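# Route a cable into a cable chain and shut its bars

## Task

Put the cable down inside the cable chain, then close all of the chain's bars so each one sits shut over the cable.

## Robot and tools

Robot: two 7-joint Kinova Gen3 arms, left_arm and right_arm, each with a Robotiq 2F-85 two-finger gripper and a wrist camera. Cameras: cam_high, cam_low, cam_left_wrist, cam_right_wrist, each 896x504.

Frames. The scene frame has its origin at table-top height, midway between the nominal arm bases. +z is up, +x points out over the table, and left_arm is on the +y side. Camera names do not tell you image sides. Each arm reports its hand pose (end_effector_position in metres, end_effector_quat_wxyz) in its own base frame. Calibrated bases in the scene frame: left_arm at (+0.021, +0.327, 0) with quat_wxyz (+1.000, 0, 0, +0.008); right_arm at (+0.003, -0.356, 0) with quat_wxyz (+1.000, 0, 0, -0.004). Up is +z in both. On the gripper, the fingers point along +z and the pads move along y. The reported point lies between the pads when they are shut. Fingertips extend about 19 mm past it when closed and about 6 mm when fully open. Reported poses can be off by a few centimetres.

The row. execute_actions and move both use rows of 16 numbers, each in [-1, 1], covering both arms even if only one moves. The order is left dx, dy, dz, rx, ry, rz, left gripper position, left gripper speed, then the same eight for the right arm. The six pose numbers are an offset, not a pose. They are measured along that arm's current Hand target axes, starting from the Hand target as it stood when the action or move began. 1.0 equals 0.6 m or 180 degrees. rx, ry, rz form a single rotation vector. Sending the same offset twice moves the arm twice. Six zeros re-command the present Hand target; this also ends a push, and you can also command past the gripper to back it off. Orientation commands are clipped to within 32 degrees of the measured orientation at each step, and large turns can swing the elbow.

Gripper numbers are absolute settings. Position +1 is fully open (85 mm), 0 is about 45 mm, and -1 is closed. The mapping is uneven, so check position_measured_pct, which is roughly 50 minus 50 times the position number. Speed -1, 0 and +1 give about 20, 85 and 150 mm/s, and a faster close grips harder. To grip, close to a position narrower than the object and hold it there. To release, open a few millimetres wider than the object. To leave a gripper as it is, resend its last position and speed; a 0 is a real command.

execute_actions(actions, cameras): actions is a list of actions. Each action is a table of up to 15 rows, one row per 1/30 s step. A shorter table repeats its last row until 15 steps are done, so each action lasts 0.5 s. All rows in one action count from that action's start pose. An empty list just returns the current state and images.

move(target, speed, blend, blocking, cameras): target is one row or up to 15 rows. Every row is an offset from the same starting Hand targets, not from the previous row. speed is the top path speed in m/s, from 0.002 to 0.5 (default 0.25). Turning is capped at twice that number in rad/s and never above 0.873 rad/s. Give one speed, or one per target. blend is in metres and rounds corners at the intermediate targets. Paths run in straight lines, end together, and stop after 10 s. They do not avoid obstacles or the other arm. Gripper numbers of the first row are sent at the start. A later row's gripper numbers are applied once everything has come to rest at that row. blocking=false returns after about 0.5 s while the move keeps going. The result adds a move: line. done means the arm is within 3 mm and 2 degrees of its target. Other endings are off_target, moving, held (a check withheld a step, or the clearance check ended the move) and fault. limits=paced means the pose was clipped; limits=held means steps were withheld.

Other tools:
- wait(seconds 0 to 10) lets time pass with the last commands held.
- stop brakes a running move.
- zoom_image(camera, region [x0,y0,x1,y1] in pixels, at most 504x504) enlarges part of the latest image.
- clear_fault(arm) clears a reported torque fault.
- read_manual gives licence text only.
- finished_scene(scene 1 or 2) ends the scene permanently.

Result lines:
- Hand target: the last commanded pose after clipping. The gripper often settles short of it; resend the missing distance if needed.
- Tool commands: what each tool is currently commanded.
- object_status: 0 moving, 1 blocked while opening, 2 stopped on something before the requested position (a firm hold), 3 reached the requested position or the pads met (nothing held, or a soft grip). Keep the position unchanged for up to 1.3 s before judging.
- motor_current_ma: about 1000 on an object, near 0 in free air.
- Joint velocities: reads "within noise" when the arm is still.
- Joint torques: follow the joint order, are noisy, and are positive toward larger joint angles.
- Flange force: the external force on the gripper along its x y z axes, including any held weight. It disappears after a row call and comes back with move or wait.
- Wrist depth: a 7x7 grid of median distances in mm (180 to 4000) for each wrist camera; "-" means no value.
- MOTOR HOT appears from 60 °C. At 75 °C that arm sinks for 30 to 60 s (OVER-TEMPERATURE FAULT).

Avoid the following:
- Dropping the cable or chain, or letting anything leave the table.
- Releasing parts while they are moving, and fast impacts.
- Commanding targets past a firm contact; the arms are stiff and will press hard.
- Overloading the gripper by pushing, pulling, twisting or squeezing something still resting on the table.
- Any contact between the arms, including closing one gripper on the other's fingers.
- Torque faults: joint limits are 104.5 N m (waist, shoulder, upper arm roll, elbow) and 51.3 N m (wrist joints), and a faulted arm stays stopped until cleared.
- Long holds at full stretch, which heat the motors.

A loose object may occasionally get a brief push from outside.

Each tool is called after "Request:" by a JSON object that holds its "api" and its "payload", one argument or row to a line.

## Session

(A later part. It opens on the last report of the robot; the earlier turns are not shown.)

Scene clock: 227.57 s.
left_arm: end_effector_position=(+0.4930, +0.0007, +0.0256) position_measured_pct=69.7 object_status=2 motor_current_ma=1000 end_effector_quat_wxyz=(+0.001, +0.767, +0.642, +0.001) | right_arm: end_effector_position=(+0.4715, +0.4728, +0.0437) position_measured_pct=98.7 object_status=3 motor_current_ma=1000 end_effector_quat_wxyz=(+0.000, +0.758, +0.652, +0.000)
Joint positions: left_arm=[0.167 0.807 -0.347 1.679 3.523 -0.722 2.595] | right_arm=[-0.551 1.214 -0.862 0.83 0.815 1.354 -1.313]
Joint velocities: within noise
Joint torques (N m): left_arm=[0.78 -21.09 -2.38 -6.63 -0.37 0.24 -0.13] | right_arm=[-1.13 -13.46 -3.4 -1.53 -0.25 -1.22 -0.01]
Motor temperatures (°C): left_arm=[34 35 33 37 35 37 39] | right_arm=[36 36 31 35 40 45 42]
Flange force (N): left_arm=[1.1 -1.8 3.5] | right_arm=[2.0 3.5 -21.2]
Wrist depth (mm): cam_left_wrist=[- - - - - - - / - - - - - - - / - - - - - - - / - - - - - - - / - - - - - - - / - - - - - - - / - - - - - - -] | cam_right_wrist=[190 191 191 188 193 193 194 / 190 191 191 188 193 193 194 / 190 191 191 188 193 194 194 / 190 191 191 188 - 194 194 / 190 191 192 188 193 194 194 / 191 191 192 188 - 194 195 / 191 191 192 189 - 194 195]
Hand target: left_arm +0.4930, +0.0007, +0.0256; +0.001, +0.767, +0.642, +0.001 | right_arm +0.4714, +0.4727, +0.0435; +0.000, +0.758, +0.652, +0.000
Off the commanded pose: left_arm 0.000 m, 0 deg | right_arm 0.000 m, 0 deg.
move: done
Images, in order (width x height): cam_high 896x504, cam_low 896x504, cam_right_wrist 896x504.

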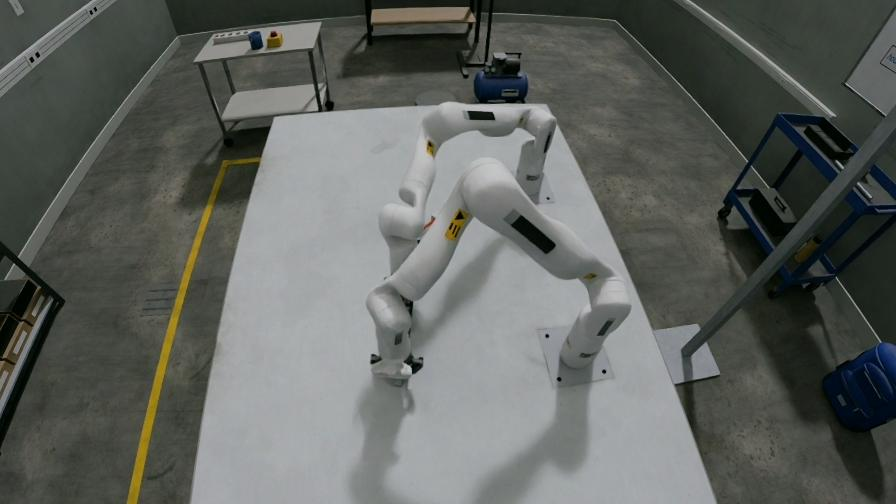

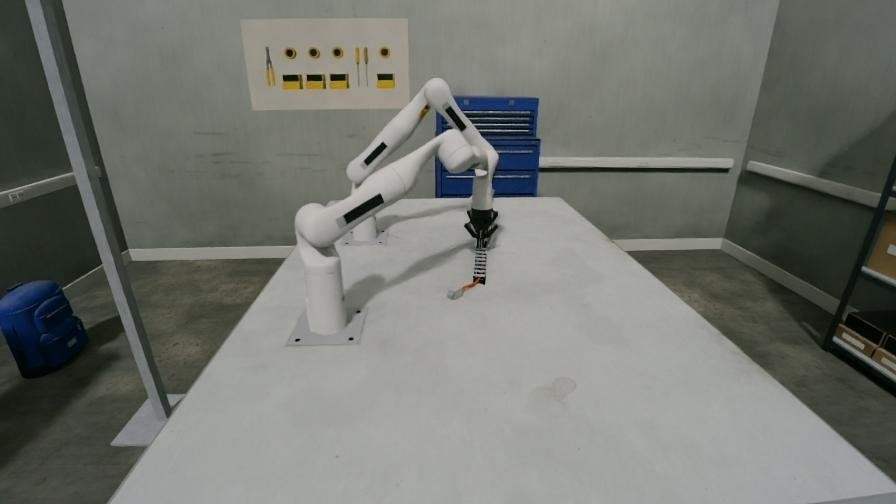

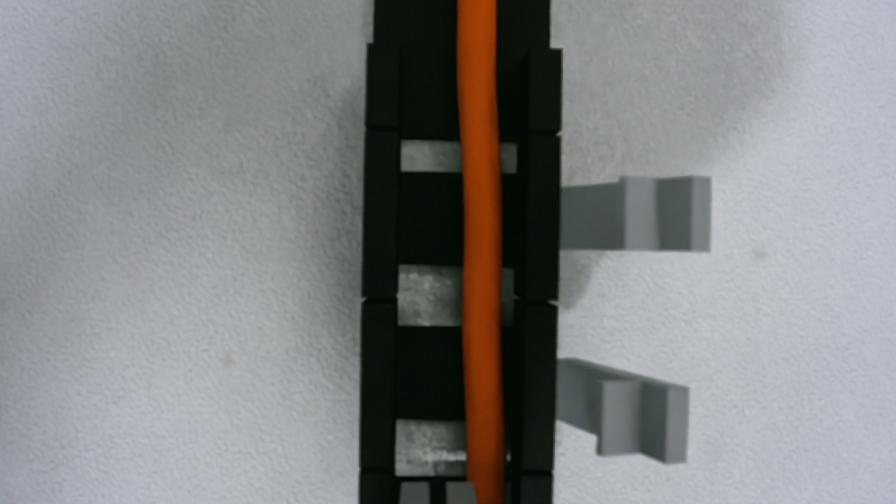

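Request:
{"api": "move", "payload": {
  "target": [0,0,0.0035,0,0,0,-0.6,-1,0,0,-0.07,0,0,0,-1,0],
  "speed": 0.04,
  "cameras": []
}}

Request:
{"api": "move", "payload": {
  "target": [0,0,0,0,0,0,0,-1,0,0,-0.05,0,0,0,-1,0],
  "cameras": ["cam_right_wrist"]
}}

Request:
{"api": "move", "payload": {
  "target": [
    [0,0,-0.15,0,0,0,0,-1,0,0,0,0,0,0,-1,0],
    [0.15,0,-0.4,0,0,0,0,-1,0,0,0,0,0,0,-1,0]
  ],
  "speed": [0.1,0.2],
  "cameras": ["cam_right_wrist","cam_left_wrist"]
}}

Scene clock: 233.10 s.
left_arm: end_effector_position=(+0.4931, +0.0007, +0.0235) position_measured_pct=69.7 object_status=2 motor_current_ma=1000 end_effector_quat_wxyz=(+0.001, +0.767, +0.642, +0.001) | right_arm: end_effector_position=(+0.4715, +0.4727, +0.0855) position_measured_pct=98.7 object_status=3 motor_current_ma=1000 end_effector_quat_wxyz=(+0.000, +0.758, +0.652, +0.000)
Joint positions: left_arm=[0.166 0.811 -0.345 1.679 3.525 -0.717 2.594] | right_arm=[-0.558 1.166 -0.875 0.791 0.793 1.429 -1.293]
Joint velocities: within noise
Joint torques (N m): left_arm=[0.67 -15.29 -1.43 -7.05 0.05 2 -0.15] | right_arm=[-0.3 -28.22 -5.99 -6.19 -0.18 -0.13 0]
Motor temperatures (°C): left_arm=[34 35 33 37 35 37 39] | right_arm=[36 36 31 35 40 45 42]
Flange force (N): left_arm=[-0.3 -7.9 -11.8] | right_arm=[4.1 3.5 2.5]
Wrist depth (mm): cam_left_wrist=[- - - - - - - / - - - - - - - / - - - - - - - / - - - - - - - / - - - - - - - / - - - - - - - / - - - - - - -] | cam_right_wrist=[230 230 231 228 233 234 234 / 230 231 231 220 233 233 234 / 230 231 231 220 233 234 235 / 230 231 231 220 211 234 235 / 230 231 231 220 233 234 235 / 230 231 232 229 208 234 235 / 231 231 232 229 234 234 235]
Hand target: left_arm +0.4931, +0.0007, +0.0235; +0.001, +0.767, +0.642, +0.001 | right_arm +0.4715, +0.4727, +0.0855; +0.000, +0.758, +0.652, +0.000
Off the commanded pose: left_arm 0.000 m, 0 deg | right_arm 0.000 m, 0 deg.
move: done
No camera images: "cameras" was empty.

Scene clock: 234.23 s.
left_arm: end_effector_position=(+0.4930, +0.0008, +0.0235) position_measured_pct=49.8 object_status=0 motor_current_ma=0 end_effector_quat_wxyz=(+0.001, +0.767, +0.642, +0.001) | right_arm: end_effector_position=(+0.4715, +0.4727, +0.1155) position_measured_pct=98.7 object_status=3 motor_current_ma=1000 end_effector_quat_wxyz=(+0.000, +0.758, +0.652, +0.000)
Joint positions: left_arm=[0.166 0.811 -0.345 1.679 3.525 -0.717 2.594] | right_arm=[-0.567 1.136 -0.883 0.75 0.779 1.487 -1.275]
Joint velocities: within noise
Joint torques (N m): left_arm=[0.87 -20.9 -2.3 -6.43 -0.41 0.2 -0.11] | right_arm=[-0.27 -28.22 -5.82 -6.34 -0.17 -0.11 -0.02]
Motor temperatures (°C): left_arm=[34 35 33 37 35 37 39] | right_arm=[36 36 31 35 40 45 42]
Flange force (N): left_arm=[1.3 -1.7 3.1] | right_arm=[4.5 3.8 2.2]
Wrist depth (mm): cam_left_wrist=[- - - - - - - / - - - - - - - / - - - - - - - / - - - - - - - / - - - - - - - / - - - - - - - / - - - - - - -] | cam_right_wrist=[259 260 261 262 262 263 265 / 259 260 261 258 263 264 264 / 259 260 261 258 263 264 265 / 259 260 262 258 241 264 265 / 260 261 262 259 263 264 265 / 260 261 262 259 264 265 266 / 260 261 262 237 264 265 266]
Hand target: left_arm +0.4930, +0.0007, +0.0235; +0.001, +0.767, +0.642, +0.001 | right_arm +0.4715, +0.4727, +0.1155; +0.000, +0.758, +0.652, +0.000
Off the commanded pose: left_arm 0.000 m, 0 deg | right_arm 0.000 m, 0 deg.
move: done
Images, in order (width x height): cam_right_wrist 896x504.

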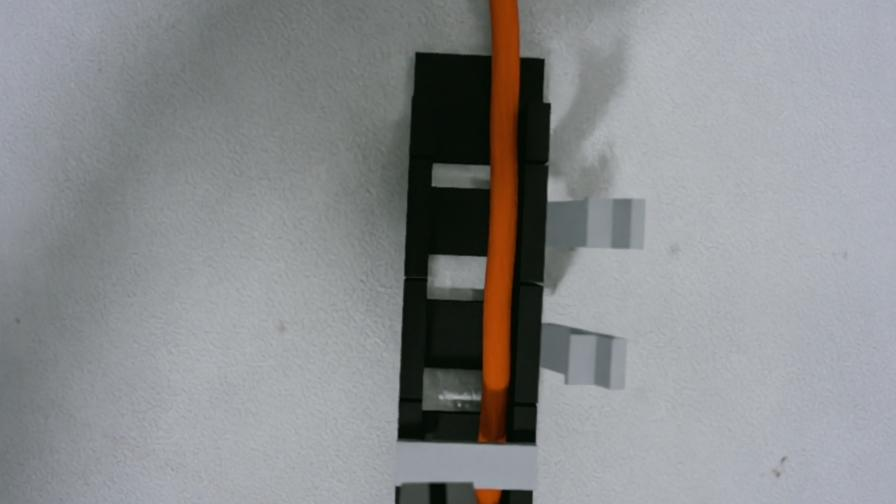

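Scene clock: 236.47 s.
left_arm: end_effector_position=(+0.5085, +0.0894, +0.2635) position_measured_pct=49.8 object_status=3 motor_current_ma=0 end_effector_quat_wxyz=(+0.001, +0.767, +0.642, +0.001) | right_arm: end_effector_position=(+0.4715, +0.4727, +0.1155) position_measured_pct=98.7 object_status=3 motor_current_ma=1000 end_effector_quat_wxyz=(+0.000, +0.758, +0.652, +0.000)
Joint positions: left_arm=[0.036 0.554 -0.449 1.276 3.378 -1.362 2.562] | right_arm=[-0.567 1.136 -0.883 0.75 0.779 1.487 -1.275]
Joint velocities: within noise
Joint torques (N m): left_arm=[0.74 -20 -2.26 -9.67 -0.35 0.19 -0.1] | right_arm=[-0.24 -28.18 -5.8 -6.31 -0.21 -0.12 -0.02]
Motor temperatures (°C): left_arm=[34 35 33 37 35 37 39] | right_arm=[36 36 31 35 40 45 42]
Flange force (N): left_arm=[1.0 -0.5 3.0] | right_arm=[4.8 4.0 2.1]
Wrist depth (mm): cam_left_wrist=[415 412 411 409 406 405 403 / 414 412 410 409 407 404 403 / 413 411 411 408 406 405 403 / 414 412 410 408 407 406 403 / 414 412 410 409 406 405 403 / 413 412 410 408 407 404 404 / 413 411 410 409 405 404 403] | cam_right_wrist=[259 260 261 261 263 264 265 / 259 260 261 258 263 264 265 / 259 260 261 258 263 264 265 / 259 261 261 258 241 264 265 / 260 261 261 258 263 264 265 / 260 261 262 259 263 264 265 / 260 261 262 237 264 265 265]
Hand target: left_arm +0.5085, +0.0894, +0.2635; +0.001, +0.767, +0.642, +0.001 | right_arm +0.4715, +0.4727, +0.1155; +0.000, +0.758, +0.652, +0.000
Off the commanded pose: left_arm 0.000 m, 0 deg | right_arm 0.000 m, 0 deg.
move: done
Images, in order (width x height): cam_left_wrist 896x504, cam_right_wrist 896x504.

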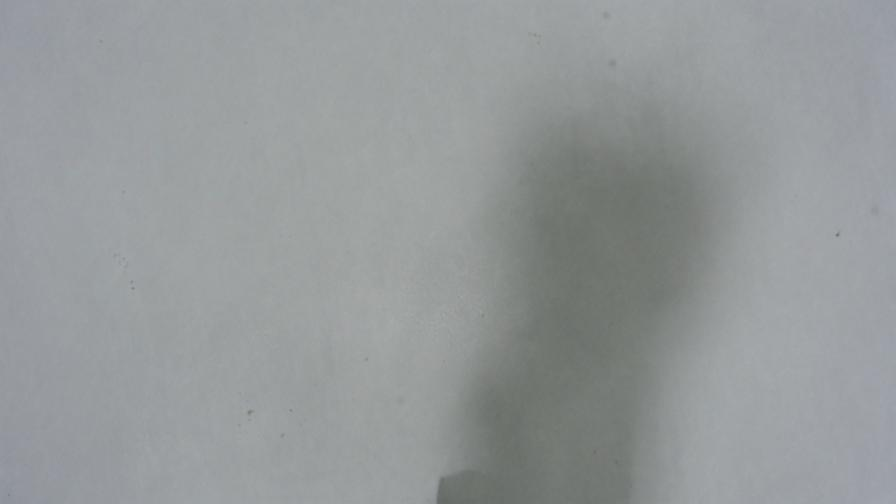

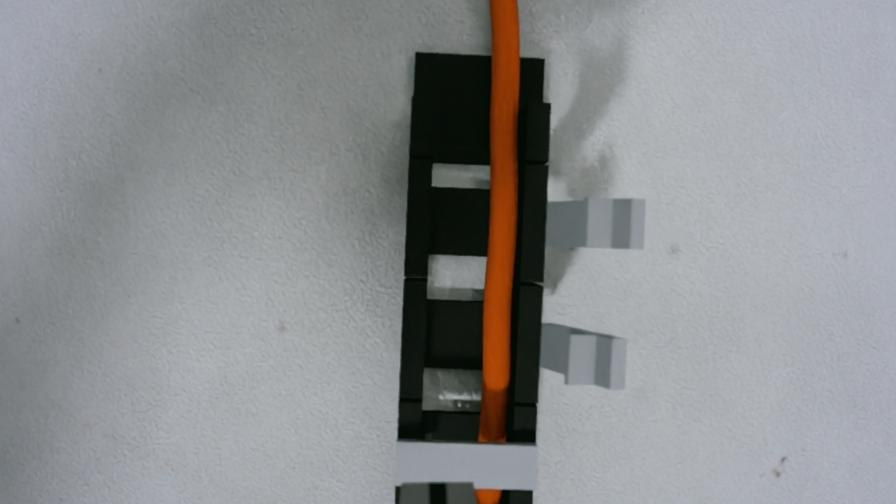

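Request:
{"api": "move", "payload": {
  "target": [
    [0,0,0,0,0,0,0,-1,0.0542,0.1093,0,0,0,0,-1,0],
    [0,0,0,0,0,0,0,-1,0.0542,0.1093,0.0958,0,0,0,-1,0],
    [0,0,0,0,0,0,0,-1,0.0542,0.0093,0.0958,0,0,0,-1,0],
    [0,0,0,0,0,0,0,-1,0.0542,0.0093,0.1197,0,0,0,-1,0]
  ],
  "speed": [0.15,0.1,0.06,0.03],
  "cameras": ["cam_right_wrist","cam_low"]
}}

Request:
{"api": "zoom_image", "payload": {
  "camera": "cam_low",
  "region": [450, 220, 510, 300]
}}

Scene clock: 245.17 s.
left_arm: end_effector_position=(+0.5085, +0.0894, +0.2635) position_measured_pct=49.8 object_status=3 motor_current_ma=0 end_effector_quat_wxyz=(+0.001, +0.767, +0.642, +0.001) | right_arm: end_effector_position=(+0.4820, +0.5041, +0.0439) position_measured_pct=98.7 object_status=3 motor_current_ma=1000 end_effector_quat_wxyz=(+0.000, +0.758, +0.652, +0.000)
Joint positions: left_arm=[0.036 0.554 -0.449 1.276 3.378 -1.362 2.562] | right_arm=[-0.644 1.285 -0.853 0.602 0.816 1.446 -1.239]
Joint velocities: within noise
Joint torques (N m): left_arm=[0.67 -19.92 -2.1 -9.73 -0.39 0.21 -0.16] | right_arm=[-1.02 -16.27 -3.47 -1.7 -0.44 -0.47 -0.03]
Motor temperatures (°C): left_arm=[34 35 33 37 35 37 39] | right_arm=[36 37 31 35 40 45 42]
Flange force (N): left_arm=[0.7 -0.9 3.0] | right_arm=[5.5 5.7 -17.4]
Wrist depth (mm): cam_left_wrist=[414 412 411 407 407 405 404 / 414 411 409 409 406 405 403 / 414 412 410 409 407 406 403 / 413 413 411 408 407 405 403 / 414 412 410 409 406 404 403 / 414 412 410 408 406 405 403 / 414 411 409 409 407 405 403] | cam_right_wrist=[190 191 191 192 193 193 194 / 190 191 191 192 193 193 194 / 190 191 192 188 193 193 194 / 190 191 192 188 193 194 194 / 190 191 192 189 193 194 194 / 191 191 192 189 - 194 194 / 191 191 192 189 - 194 195]
Hand target: left_arm +0.5085, +0.0894, +0.2635; +0.001, +0.767, +0.642, +0.001 | right_arm +0.4819, +0.5041, +0.0436; +0.000, +0.758, +0.652, +0.000
Off the commanded pose: left_arm 0.000 m, 0 deg | right_arm 0.000 m, 0 deg.
elbow stopped short (right arm): the move would have taken joint 4 (elbow) straighter than the controller allows.
move: done
Images, in order (width x height): cam_low 896x504, cam_right_wrist 896x504.

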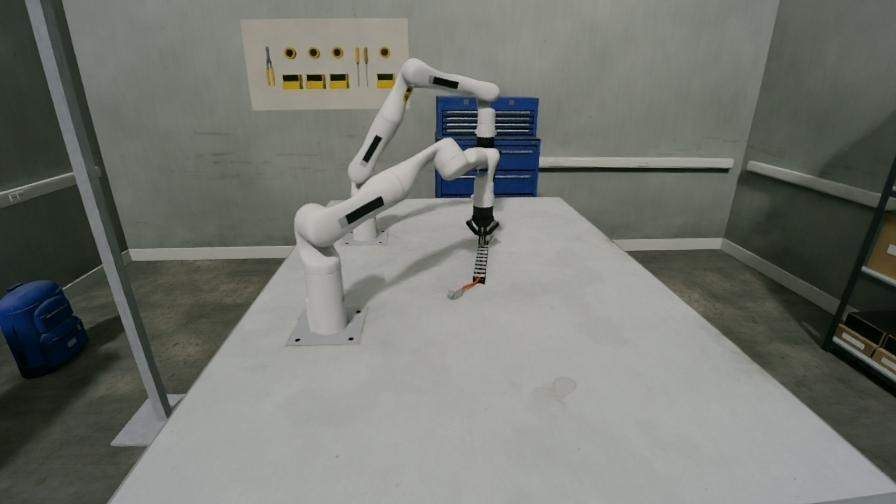

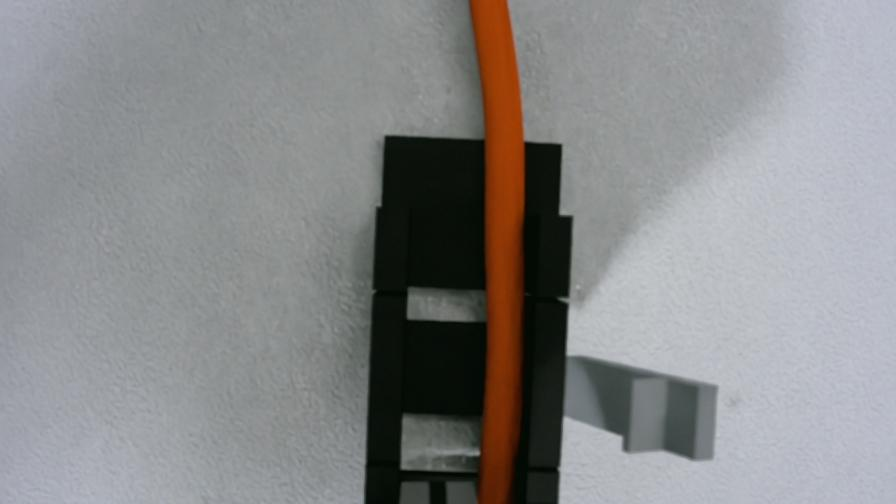

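Scaled by 6.300 from the camera's 896x504 image, which has a finer 1280x720 frame.

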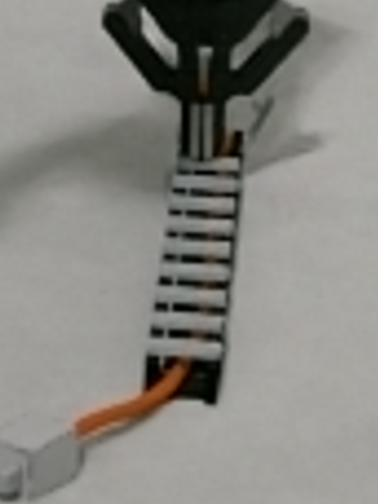

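Request:
{"api": "move", "payload": {
  "target": [
    [0,0,0,0,0,0,0,-1,0,0,-0.1,0,0,0,-1,0],
    [0,0,0,0,0,0,0,-1,-0.5,0,-0.35,0,0,0,-1,0],
    [-0.518,0.011,0.1058,0,0,0,-1,-1,-0.7,-0.1,-0.35,0,0,0,-1,0]
  ],
  "speed": [0.1,0.25,0.2],
  "cameras": ["cam_left_wrist","cam_high"]
}}

Scene clock: 256.80 s.
left_arm: end_effector_position=(+0.4605, -0.2178, +0.2000) position_measured_pct=98.3 object_status=0 motor_current_ma=460 end_effector_quat_wxyz=(+0.001, +0.767, +0.642, +0.001) | right_arm: end_effector_position=(+0.3596, +0.0979, +0.2538) position_measured_pct=98.7 object_status=3 motor_current_ma=1000 end_effector_quat_wxyz=(+0.000, +0.758, +0.652, +0.000)
Joint positions: left_arm=[0.626 0.582 -0.383 1.432 3.366 -1.17 3.178] | right_arm=[0.557 0.418 -1.222 1.769 0.414 1.25 -0.923]
Joint velocities: within noise
Joint torques (N m): left_arm=[0.74 -19.9 -2.07 -9.09 -0.36 0.16 -0.08] | right_arm=[-0.25 -12.67 -5.11 -7.83 -0.18 -0.1 -0.02]
Motor temperatures (°C): left_arm=[34 35 33 37 35 37 39] | right_arm=[36 37 31 35 40 45 42]
Flange force (N): left_arm=[1.3 -0.2 2.9] | right_arm=[2.5 7.0 3.7]
Wrist depth (mm): cam_left_wrist=[349 348 347 344 344 343 340 / 349 347 346 345 344 342 341 / 349 348 346 341 342 342 341 / 349 347 346 340 343 342 341 / 348 347 347 333 344 342 340 / 349 348 346 344 342 342 340 / 348 347 345 332 343 341 340] | cam_right_wrist=[395 398 398 400 396 402 404 / 395 398 399 399 402 403 404 / 396 398 399 400 401 403 403 / 397 399 399 401 402 403 405 / 396 399 399 401 403 403 405 / 397 398 400 401 403 404 406 / 397 399 400 402 403 405 406]
Hand target: left_arm +0.4605, -0.2178, +0.2000; +0.001, +0.767, +0.642, +0.001 | right_arm +0.3596, +0.0979, +0.2538; +0.000, +0.758, +0.652, +0.000
Off the commanded pose: left_arm 0.000 m, 0 deg | right_arm 0.000 m, 0 deg.
move: done
Images, in order (width x height): cam_high 896x504, cam_left_wrist 896x504.

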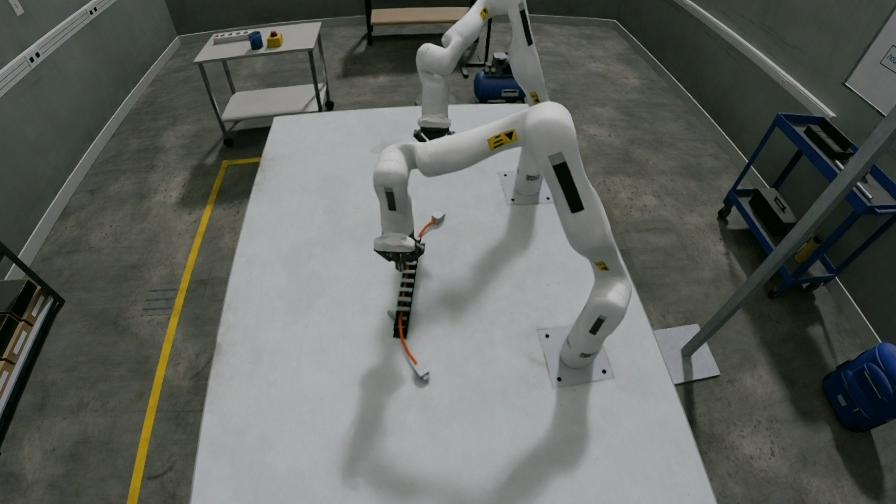

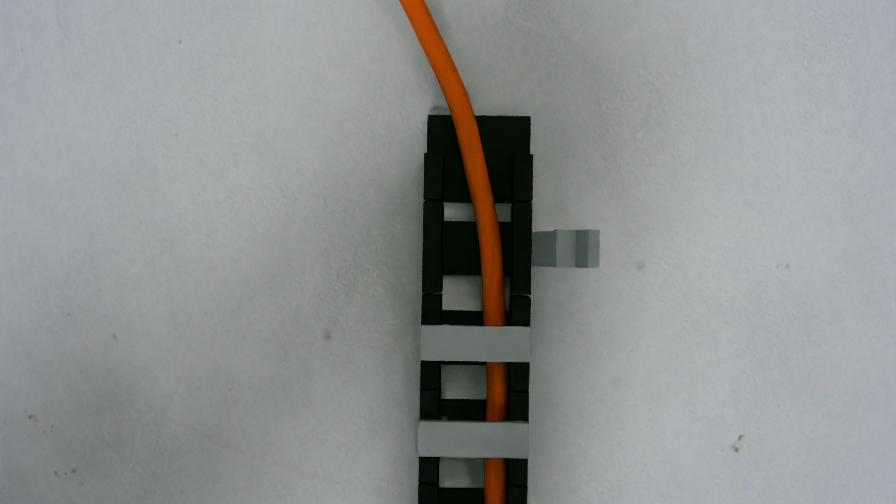

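Request:
{"api": "move", "payload": {
  "target": [
    [0.1,0.0967,0.13,0,0,0,-1,-1,0,0,0,0,0,0,-1,0],
    [0.1,0.0967,0.2342,0,0,0,-1,-1,0,0,0,0,0,0,-1,0],
    [0.1,-0.0033,0.2342,0,0,0,-1,-1,0,0,0,0,0,0,-1,0],
    [0.1,-0.0033,0.2575,0,0,0,-1,-1,0,0,0,0,0,0,-1,0]
  ],
  "speed": [0.2,0.1,0.06,0.03],
  "cameras": ["cam_low","cam_high"]
}}

Request:
{"api": "zoom_image", "payload": {
  "camera": "cam_low",
  "region": [450, 220, 510, 300]
}}

Scene clock: 267.73 s.
left_arm: end_effector_position=(+0.4695, -0.1584, +0.0457) position_measured_pct=98.7 object_status=3 motor_current_ma=930 end_effector_quat_wxyz=(+0.001, +0.767, +0.642, +0.001) | right_arm: end_effector_position=(+0.3596, +0.0979, +0.2538) position_measured_pct=98.7 object_status=3 motor_current_ma=1000 end_effector_quat_wxyz=(+0.000, +0.758, +0.652, +0.000)
Joint positions: left_arm=[0.484 0.771 -0.331 1.661 3.475 -0.764 2.963] | right_arm=[0.557 0.418 -1.222 1.769 0.414 1.25 -0.923]
Joint velocities: within noise
Joint torques (N m): left_arm=[0.52 3.86 0.84 0.12 -0.04 2.62 -0.1] | right_arm=[-0.22 -12.66 -5.12 -7.82 -0.2 -0.1 0]
Motor temperatures (°C): left_arm=[34 35 33 37 35 37 39] | right_arm=[36 36 31 35 40 45 42]
Flange force (N): left_arm=[2.2 -8.5 -51.2] | right_arm=[2.6 7.1 3.7]
Wrist depth (mm): cam_left_wrist=[194 193 193 192 191 191 190 / 194 193 193 192 191 191 190 / 194 193 192 192 191 191 190 / 194 193 192 192 191 190 190 / 194 193 192 188 187 190 190 / 194 193 192 187 187 190 190 / 194 193 192 188 191 190 190] | cam_right_wrist=[396 396 398 399 397 403 403 / 396 397 399 400 401 402 404 / 396 398 399 400 402 403 404 / 397 398 399 401 402 403 405 / 397 398 399 400 402 403 405 / 398 398 400 401 403 404 405 / 398 400 400 402 402 404 405]
Hand target: left_arm +0.4693, -0.1584, +0.0455; +0.001, +0.767, +0.642, +0.001 | right_arm +0.3596, +0.0979, +0.2538; +0.000, +0.758, +0.652, +0.000
Off the commanded pose: left_arm 0.000 m, 0 deg | right_arm 0.000 m, 0 deg.
move: done
Images, in order (width x height): cam_high 896x504, cam_low 896x504.

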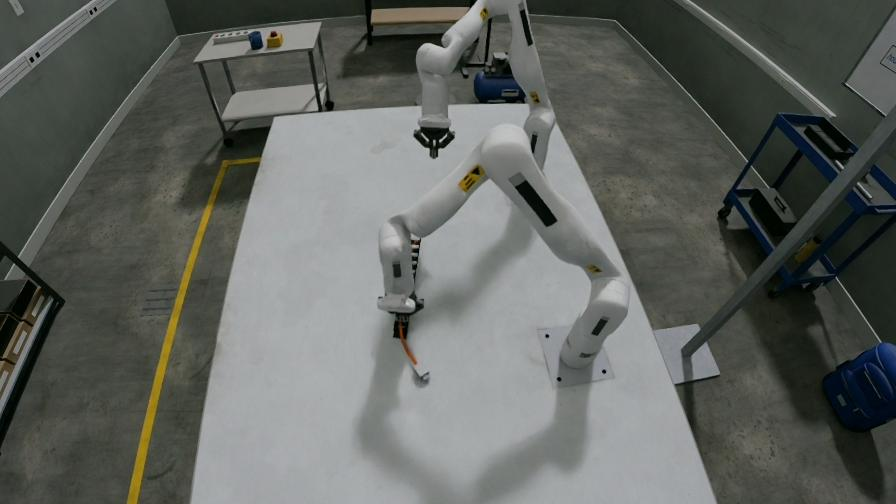

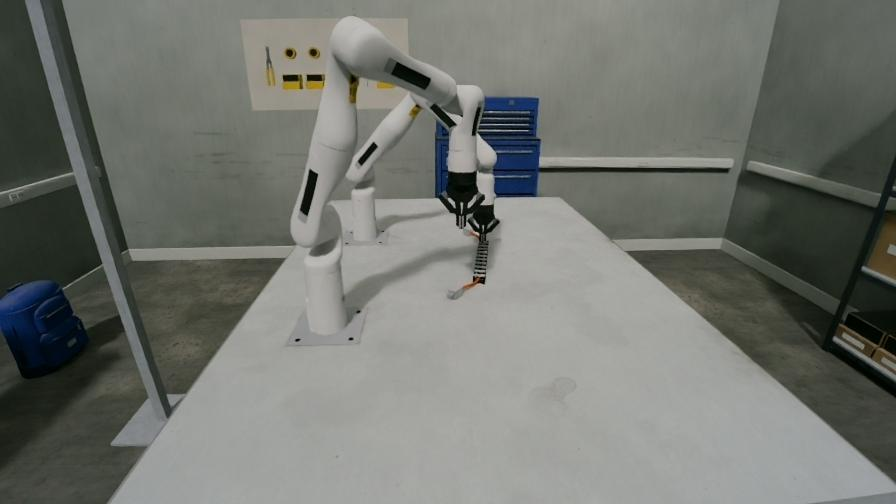

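Scaled by 6.300 from the camera's 896x504 image, which has a finer 1280x720 frame.

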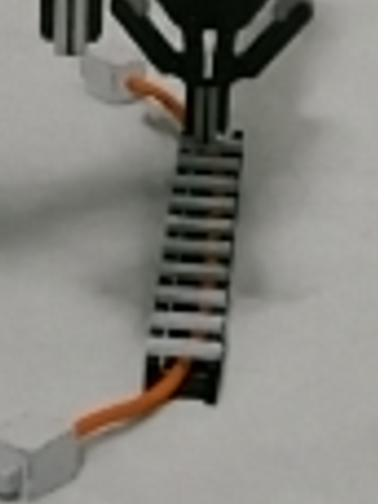

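Request:
{"api": "move", "payload": {
  "target": [
    [0,0,-0.1,0,0,0,-1,-1,0,0,0,0,0,0,-1,0],
    [-0.25,0,-0.45,0,0,0,-1,-1,0,0,0,0,0,0,-1,0]
  ],
  "speed": [0.1,0.2],
  "cameras": ["cam_left_wrist","cam_low"]
}}

Request:
{"api": "zoom_image", "payload": {
  "camera": "cam_left_wrist",
  "region": [300, 0, 660, 250]
}}

Request:
{"api": "zoom_image", "payload": {
  "camera": "cam_left_wrist",
  "region": [300, 250, 660, 500]
}}

Request:
{"api": "zoom_image", "payload": {
  "camera": "cam_low",
  "region": [440, 220, 510, 300]
}}

Scene clock: 274.67 s.
left_arm: end_effector_position=(+0.4426, -0.3060, +0.3154) position_measured_pct=98.7 object_status=3 motor_current_ma=930 end_effector_quat_wxyz=(+0.001, +0.767, +0.642, +0.001) | right_arm: end_effector_position=(+0.3596, +0.0979, +0.2538) position_measured_pct=98.7 object_status=3 motor_current_ma=1000 end_effector_quat_wxyz=(+0.000, +0.758, +0.652, +0.000)
Joint positions: left_arm=[0.746 0.579 -0.371 1.049 3.341 -1.545 3.391] | right_arm=[0.557 0.418 -1.222 1.769 0.414 1.25 -0.923]
Joint velocities: within noise
Joint torques (N m): left_arm=[0.69 -20.84 -1.72 -9.77 -0.44 0.15 -0.11] | right_arm=[-0.23 -12.62 -5.17 -7.86 -0.21 -0.12 0]
Motor temperatures (°C): left_arm=[34 35 33 37 35 37 39] | right_arm=[36 36 31 35 40 45 42]
Flange force (N): left_arm=[1.0 0.4 2.5] | right_arm=[2.5 7.0 3.8]
Wrist depth (mm): cam_left_wrist=[467 465 465 458 458 458 456 / 466 465 464 449 458 458 455 / 465 466 461 449 460 458 456 / 466 464 462 449 460 457 456 / 466 463 463 449 459 456 457 / 465 465 461 446 458 456 455 / 466 463 461 457 459 457 455] | cam_right_wrist=[395 397 398 399 397 402 403 / 396 397 398 400 400 403 404 / 397 398 399 400 401 403 404 / 397 397 399 401 403 403 405 / 397 398 400 400 402 403 404 / 397 399 400 401 402 404 405 / 397 399 401 401 403 405 405]
Hand target: left_arm +0.4426, -0.3060, +0.3155; +0.001, +0.767, +0.642, +0.001 | right_arm +0.3596, +0.0979, +0.2538; +0.000, +0.758, +0.652, +0.000
Off the commanded pose: left_arm 0.000 m, 0 deg | right_arm 0.000 m, 0 deg.
move: done
Images, in order (width x height): cam_low 896x504, cam_left_wrist 896x504.

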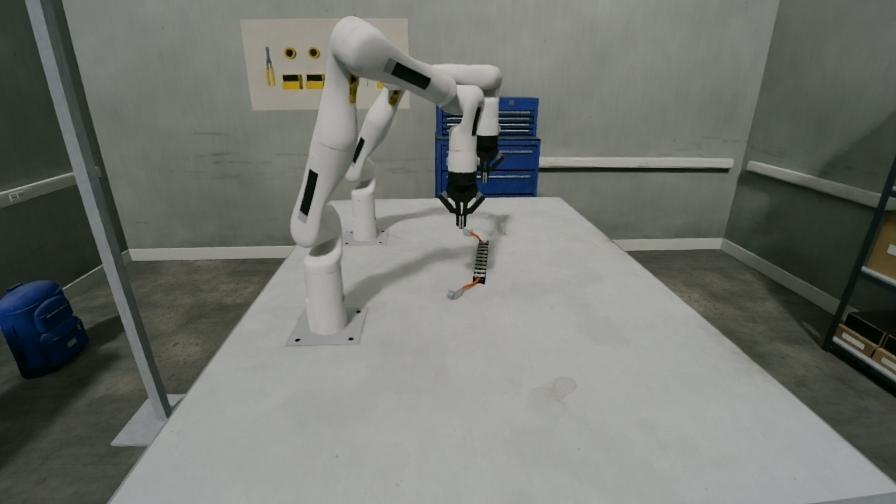

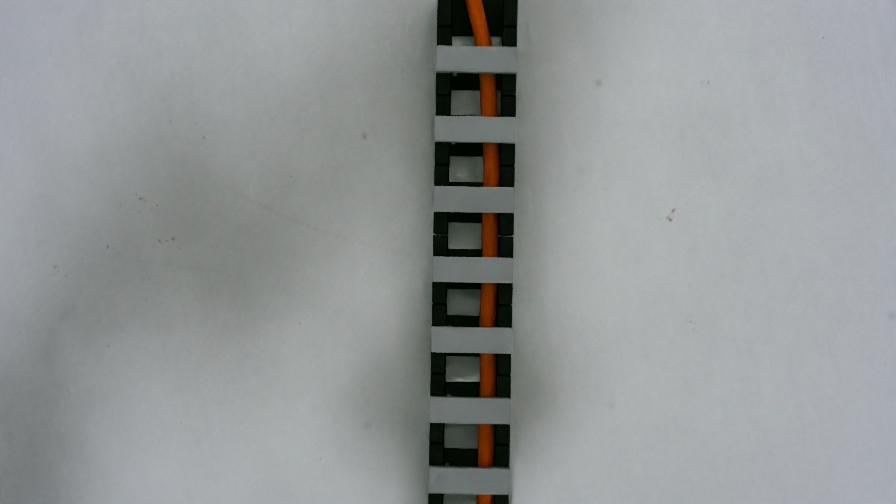

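Scaled by 1.400 from the camera's 896x504 image, which has a finer 1280x720 frame.

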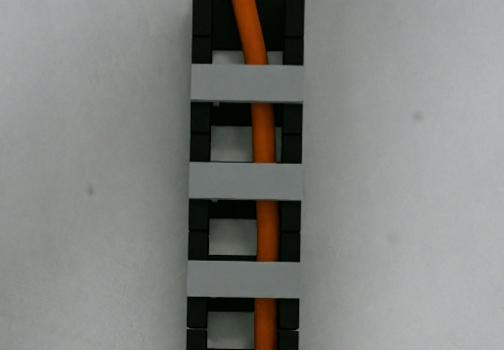

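Scaled by 1.400 from the camera's 896x504 image, which has a finer 1280x720 frame.

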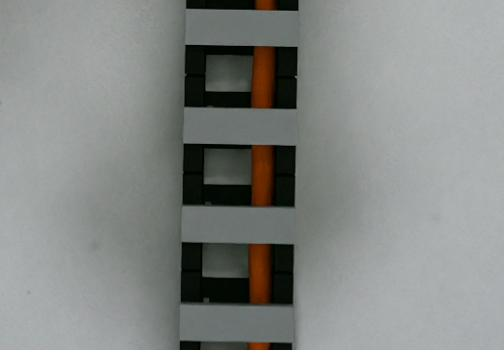

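Scaled by 6.300 from the camera's 896x504 image, which has a finer 1280x720 frame.

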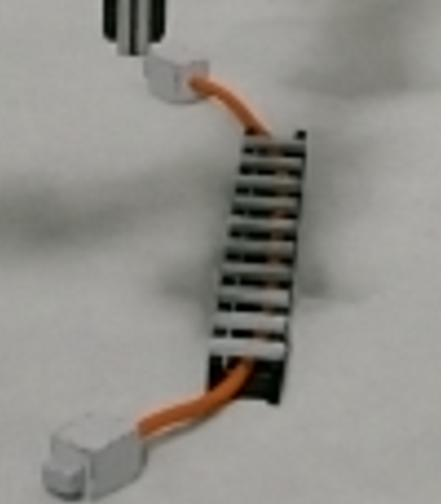

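Request:
{"api": "move", "payload": {
  "target": [-0.22,0,0,0,0,0,-1,-1,-0.1,0,0,0,0,0,-1,0],
  "speed": 0.2,
  "cameras": ["cam_left_wrist"]
}}

Request:
{"api": "zoom_image", "payload": {
  "camera": "cam_left_wrist",
  "region": [300, 130, 660, 420]
}}

Scene clock: 278.80 s.
left_arm: end_effector_position=(+0.4194, -0.4359, +0.3155) position_measured_pct=98.7 object_status=3 motor_current_ma=930 end_effector_quat_wxyz=(+0.001, +0.767, +0.642, +0.001) | right_arm: end_effector_position=(+0.3506, +0.0385, +0.2538) position_measured_pct=98.7 object_status=3 motor_current_ma=1000 end_effector_quat_wxyz=(+0.000, +0.758, +0.652, +0.000)
Joint positions: left_arm=[0.87 0.78 -0.329 0.669 3.372 -1.715 3.632] | right_arm=[0.783 0.375 -1.268 1.825 0.381 1.225 -0.75]
Joint velocities: within noise
Joint torques (N m): left_arm=[0.64 -24.13 -1.29 -9.85 -0.46 0.19 -0.1] | right_arm=[-0.22 -11.39 -4.81 -7.89 -0.2 -0.11 -0.03]
Motor temperatures (°C): left_arm=[34 35 33 37 35 37 39] | right_arm=[36 36 31 35 40 45 42]
Flange force (N): left_arm=[2.2 -1.5 3.4] | right_arm=[1.6 8.0 4.1]
Wrist depth (mm): cam_left_wrist=[465 464 463 456 457 457 457 / 465 465 463 456 459 456 455 / 466 463 462 455 458 457 455 / 466 464 461 460 458 457 456 / 465 464 460 460 458 456 456 / 465 463 463 455 458 457 455 / 465 463 462 459 459 455 454] | cam_right_wrist=[395 398 399 399 401 402 404 / 396 398 399 400 402 403 404 / 396 398 399 400 401 403 405 / 396 398 399 401 402 403 404 / 397 399 400 401 401 404 405 / 398 398 400 401 402 404 405 / 398 399 400 402 403 404 405]
Hand target: left_arm +0.4194, -0.4359, +0.3155; +0.001, +0.767, +0.642, +0.001 | right_arm +0.3506, +0.0385, +0.2538; +0.000, +0.758, +0.652, +0.000
Off the commanded pose: left_arm 0.000 m, 0 deg | right_arm 0.000 m, 0 deg.
move: done
Images, in order (width x height): cam_left_wrist 896x504.

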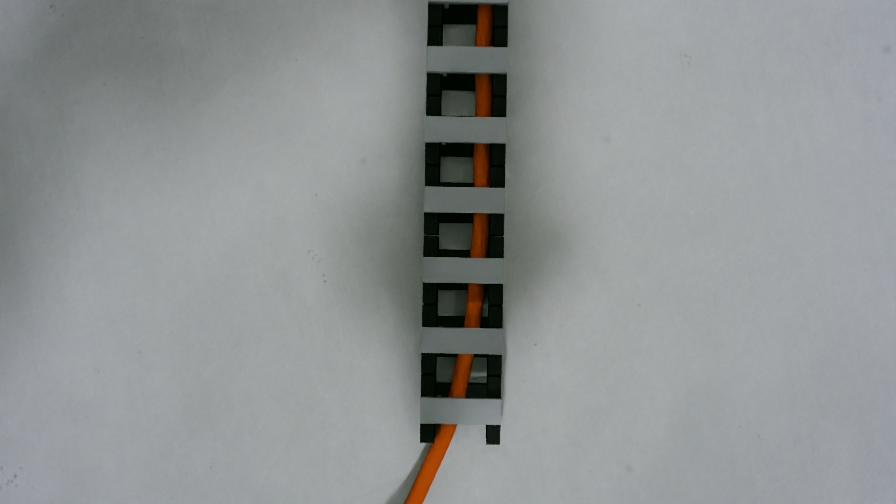

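Scaled by 1.400 from the camera's 896x504 image, which has a finer 1280x720 frame.

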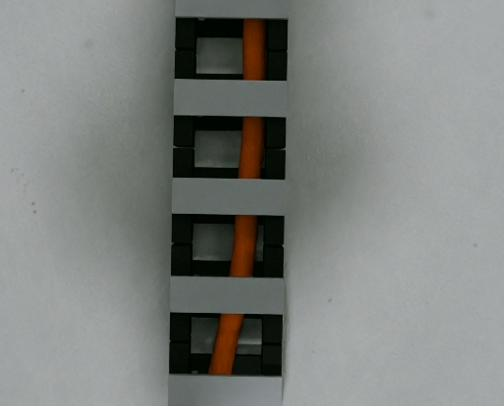

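Request:
{"api": "finished_scene", "payload": {
  "scene": 2
}}

The scene is finished: the task was done.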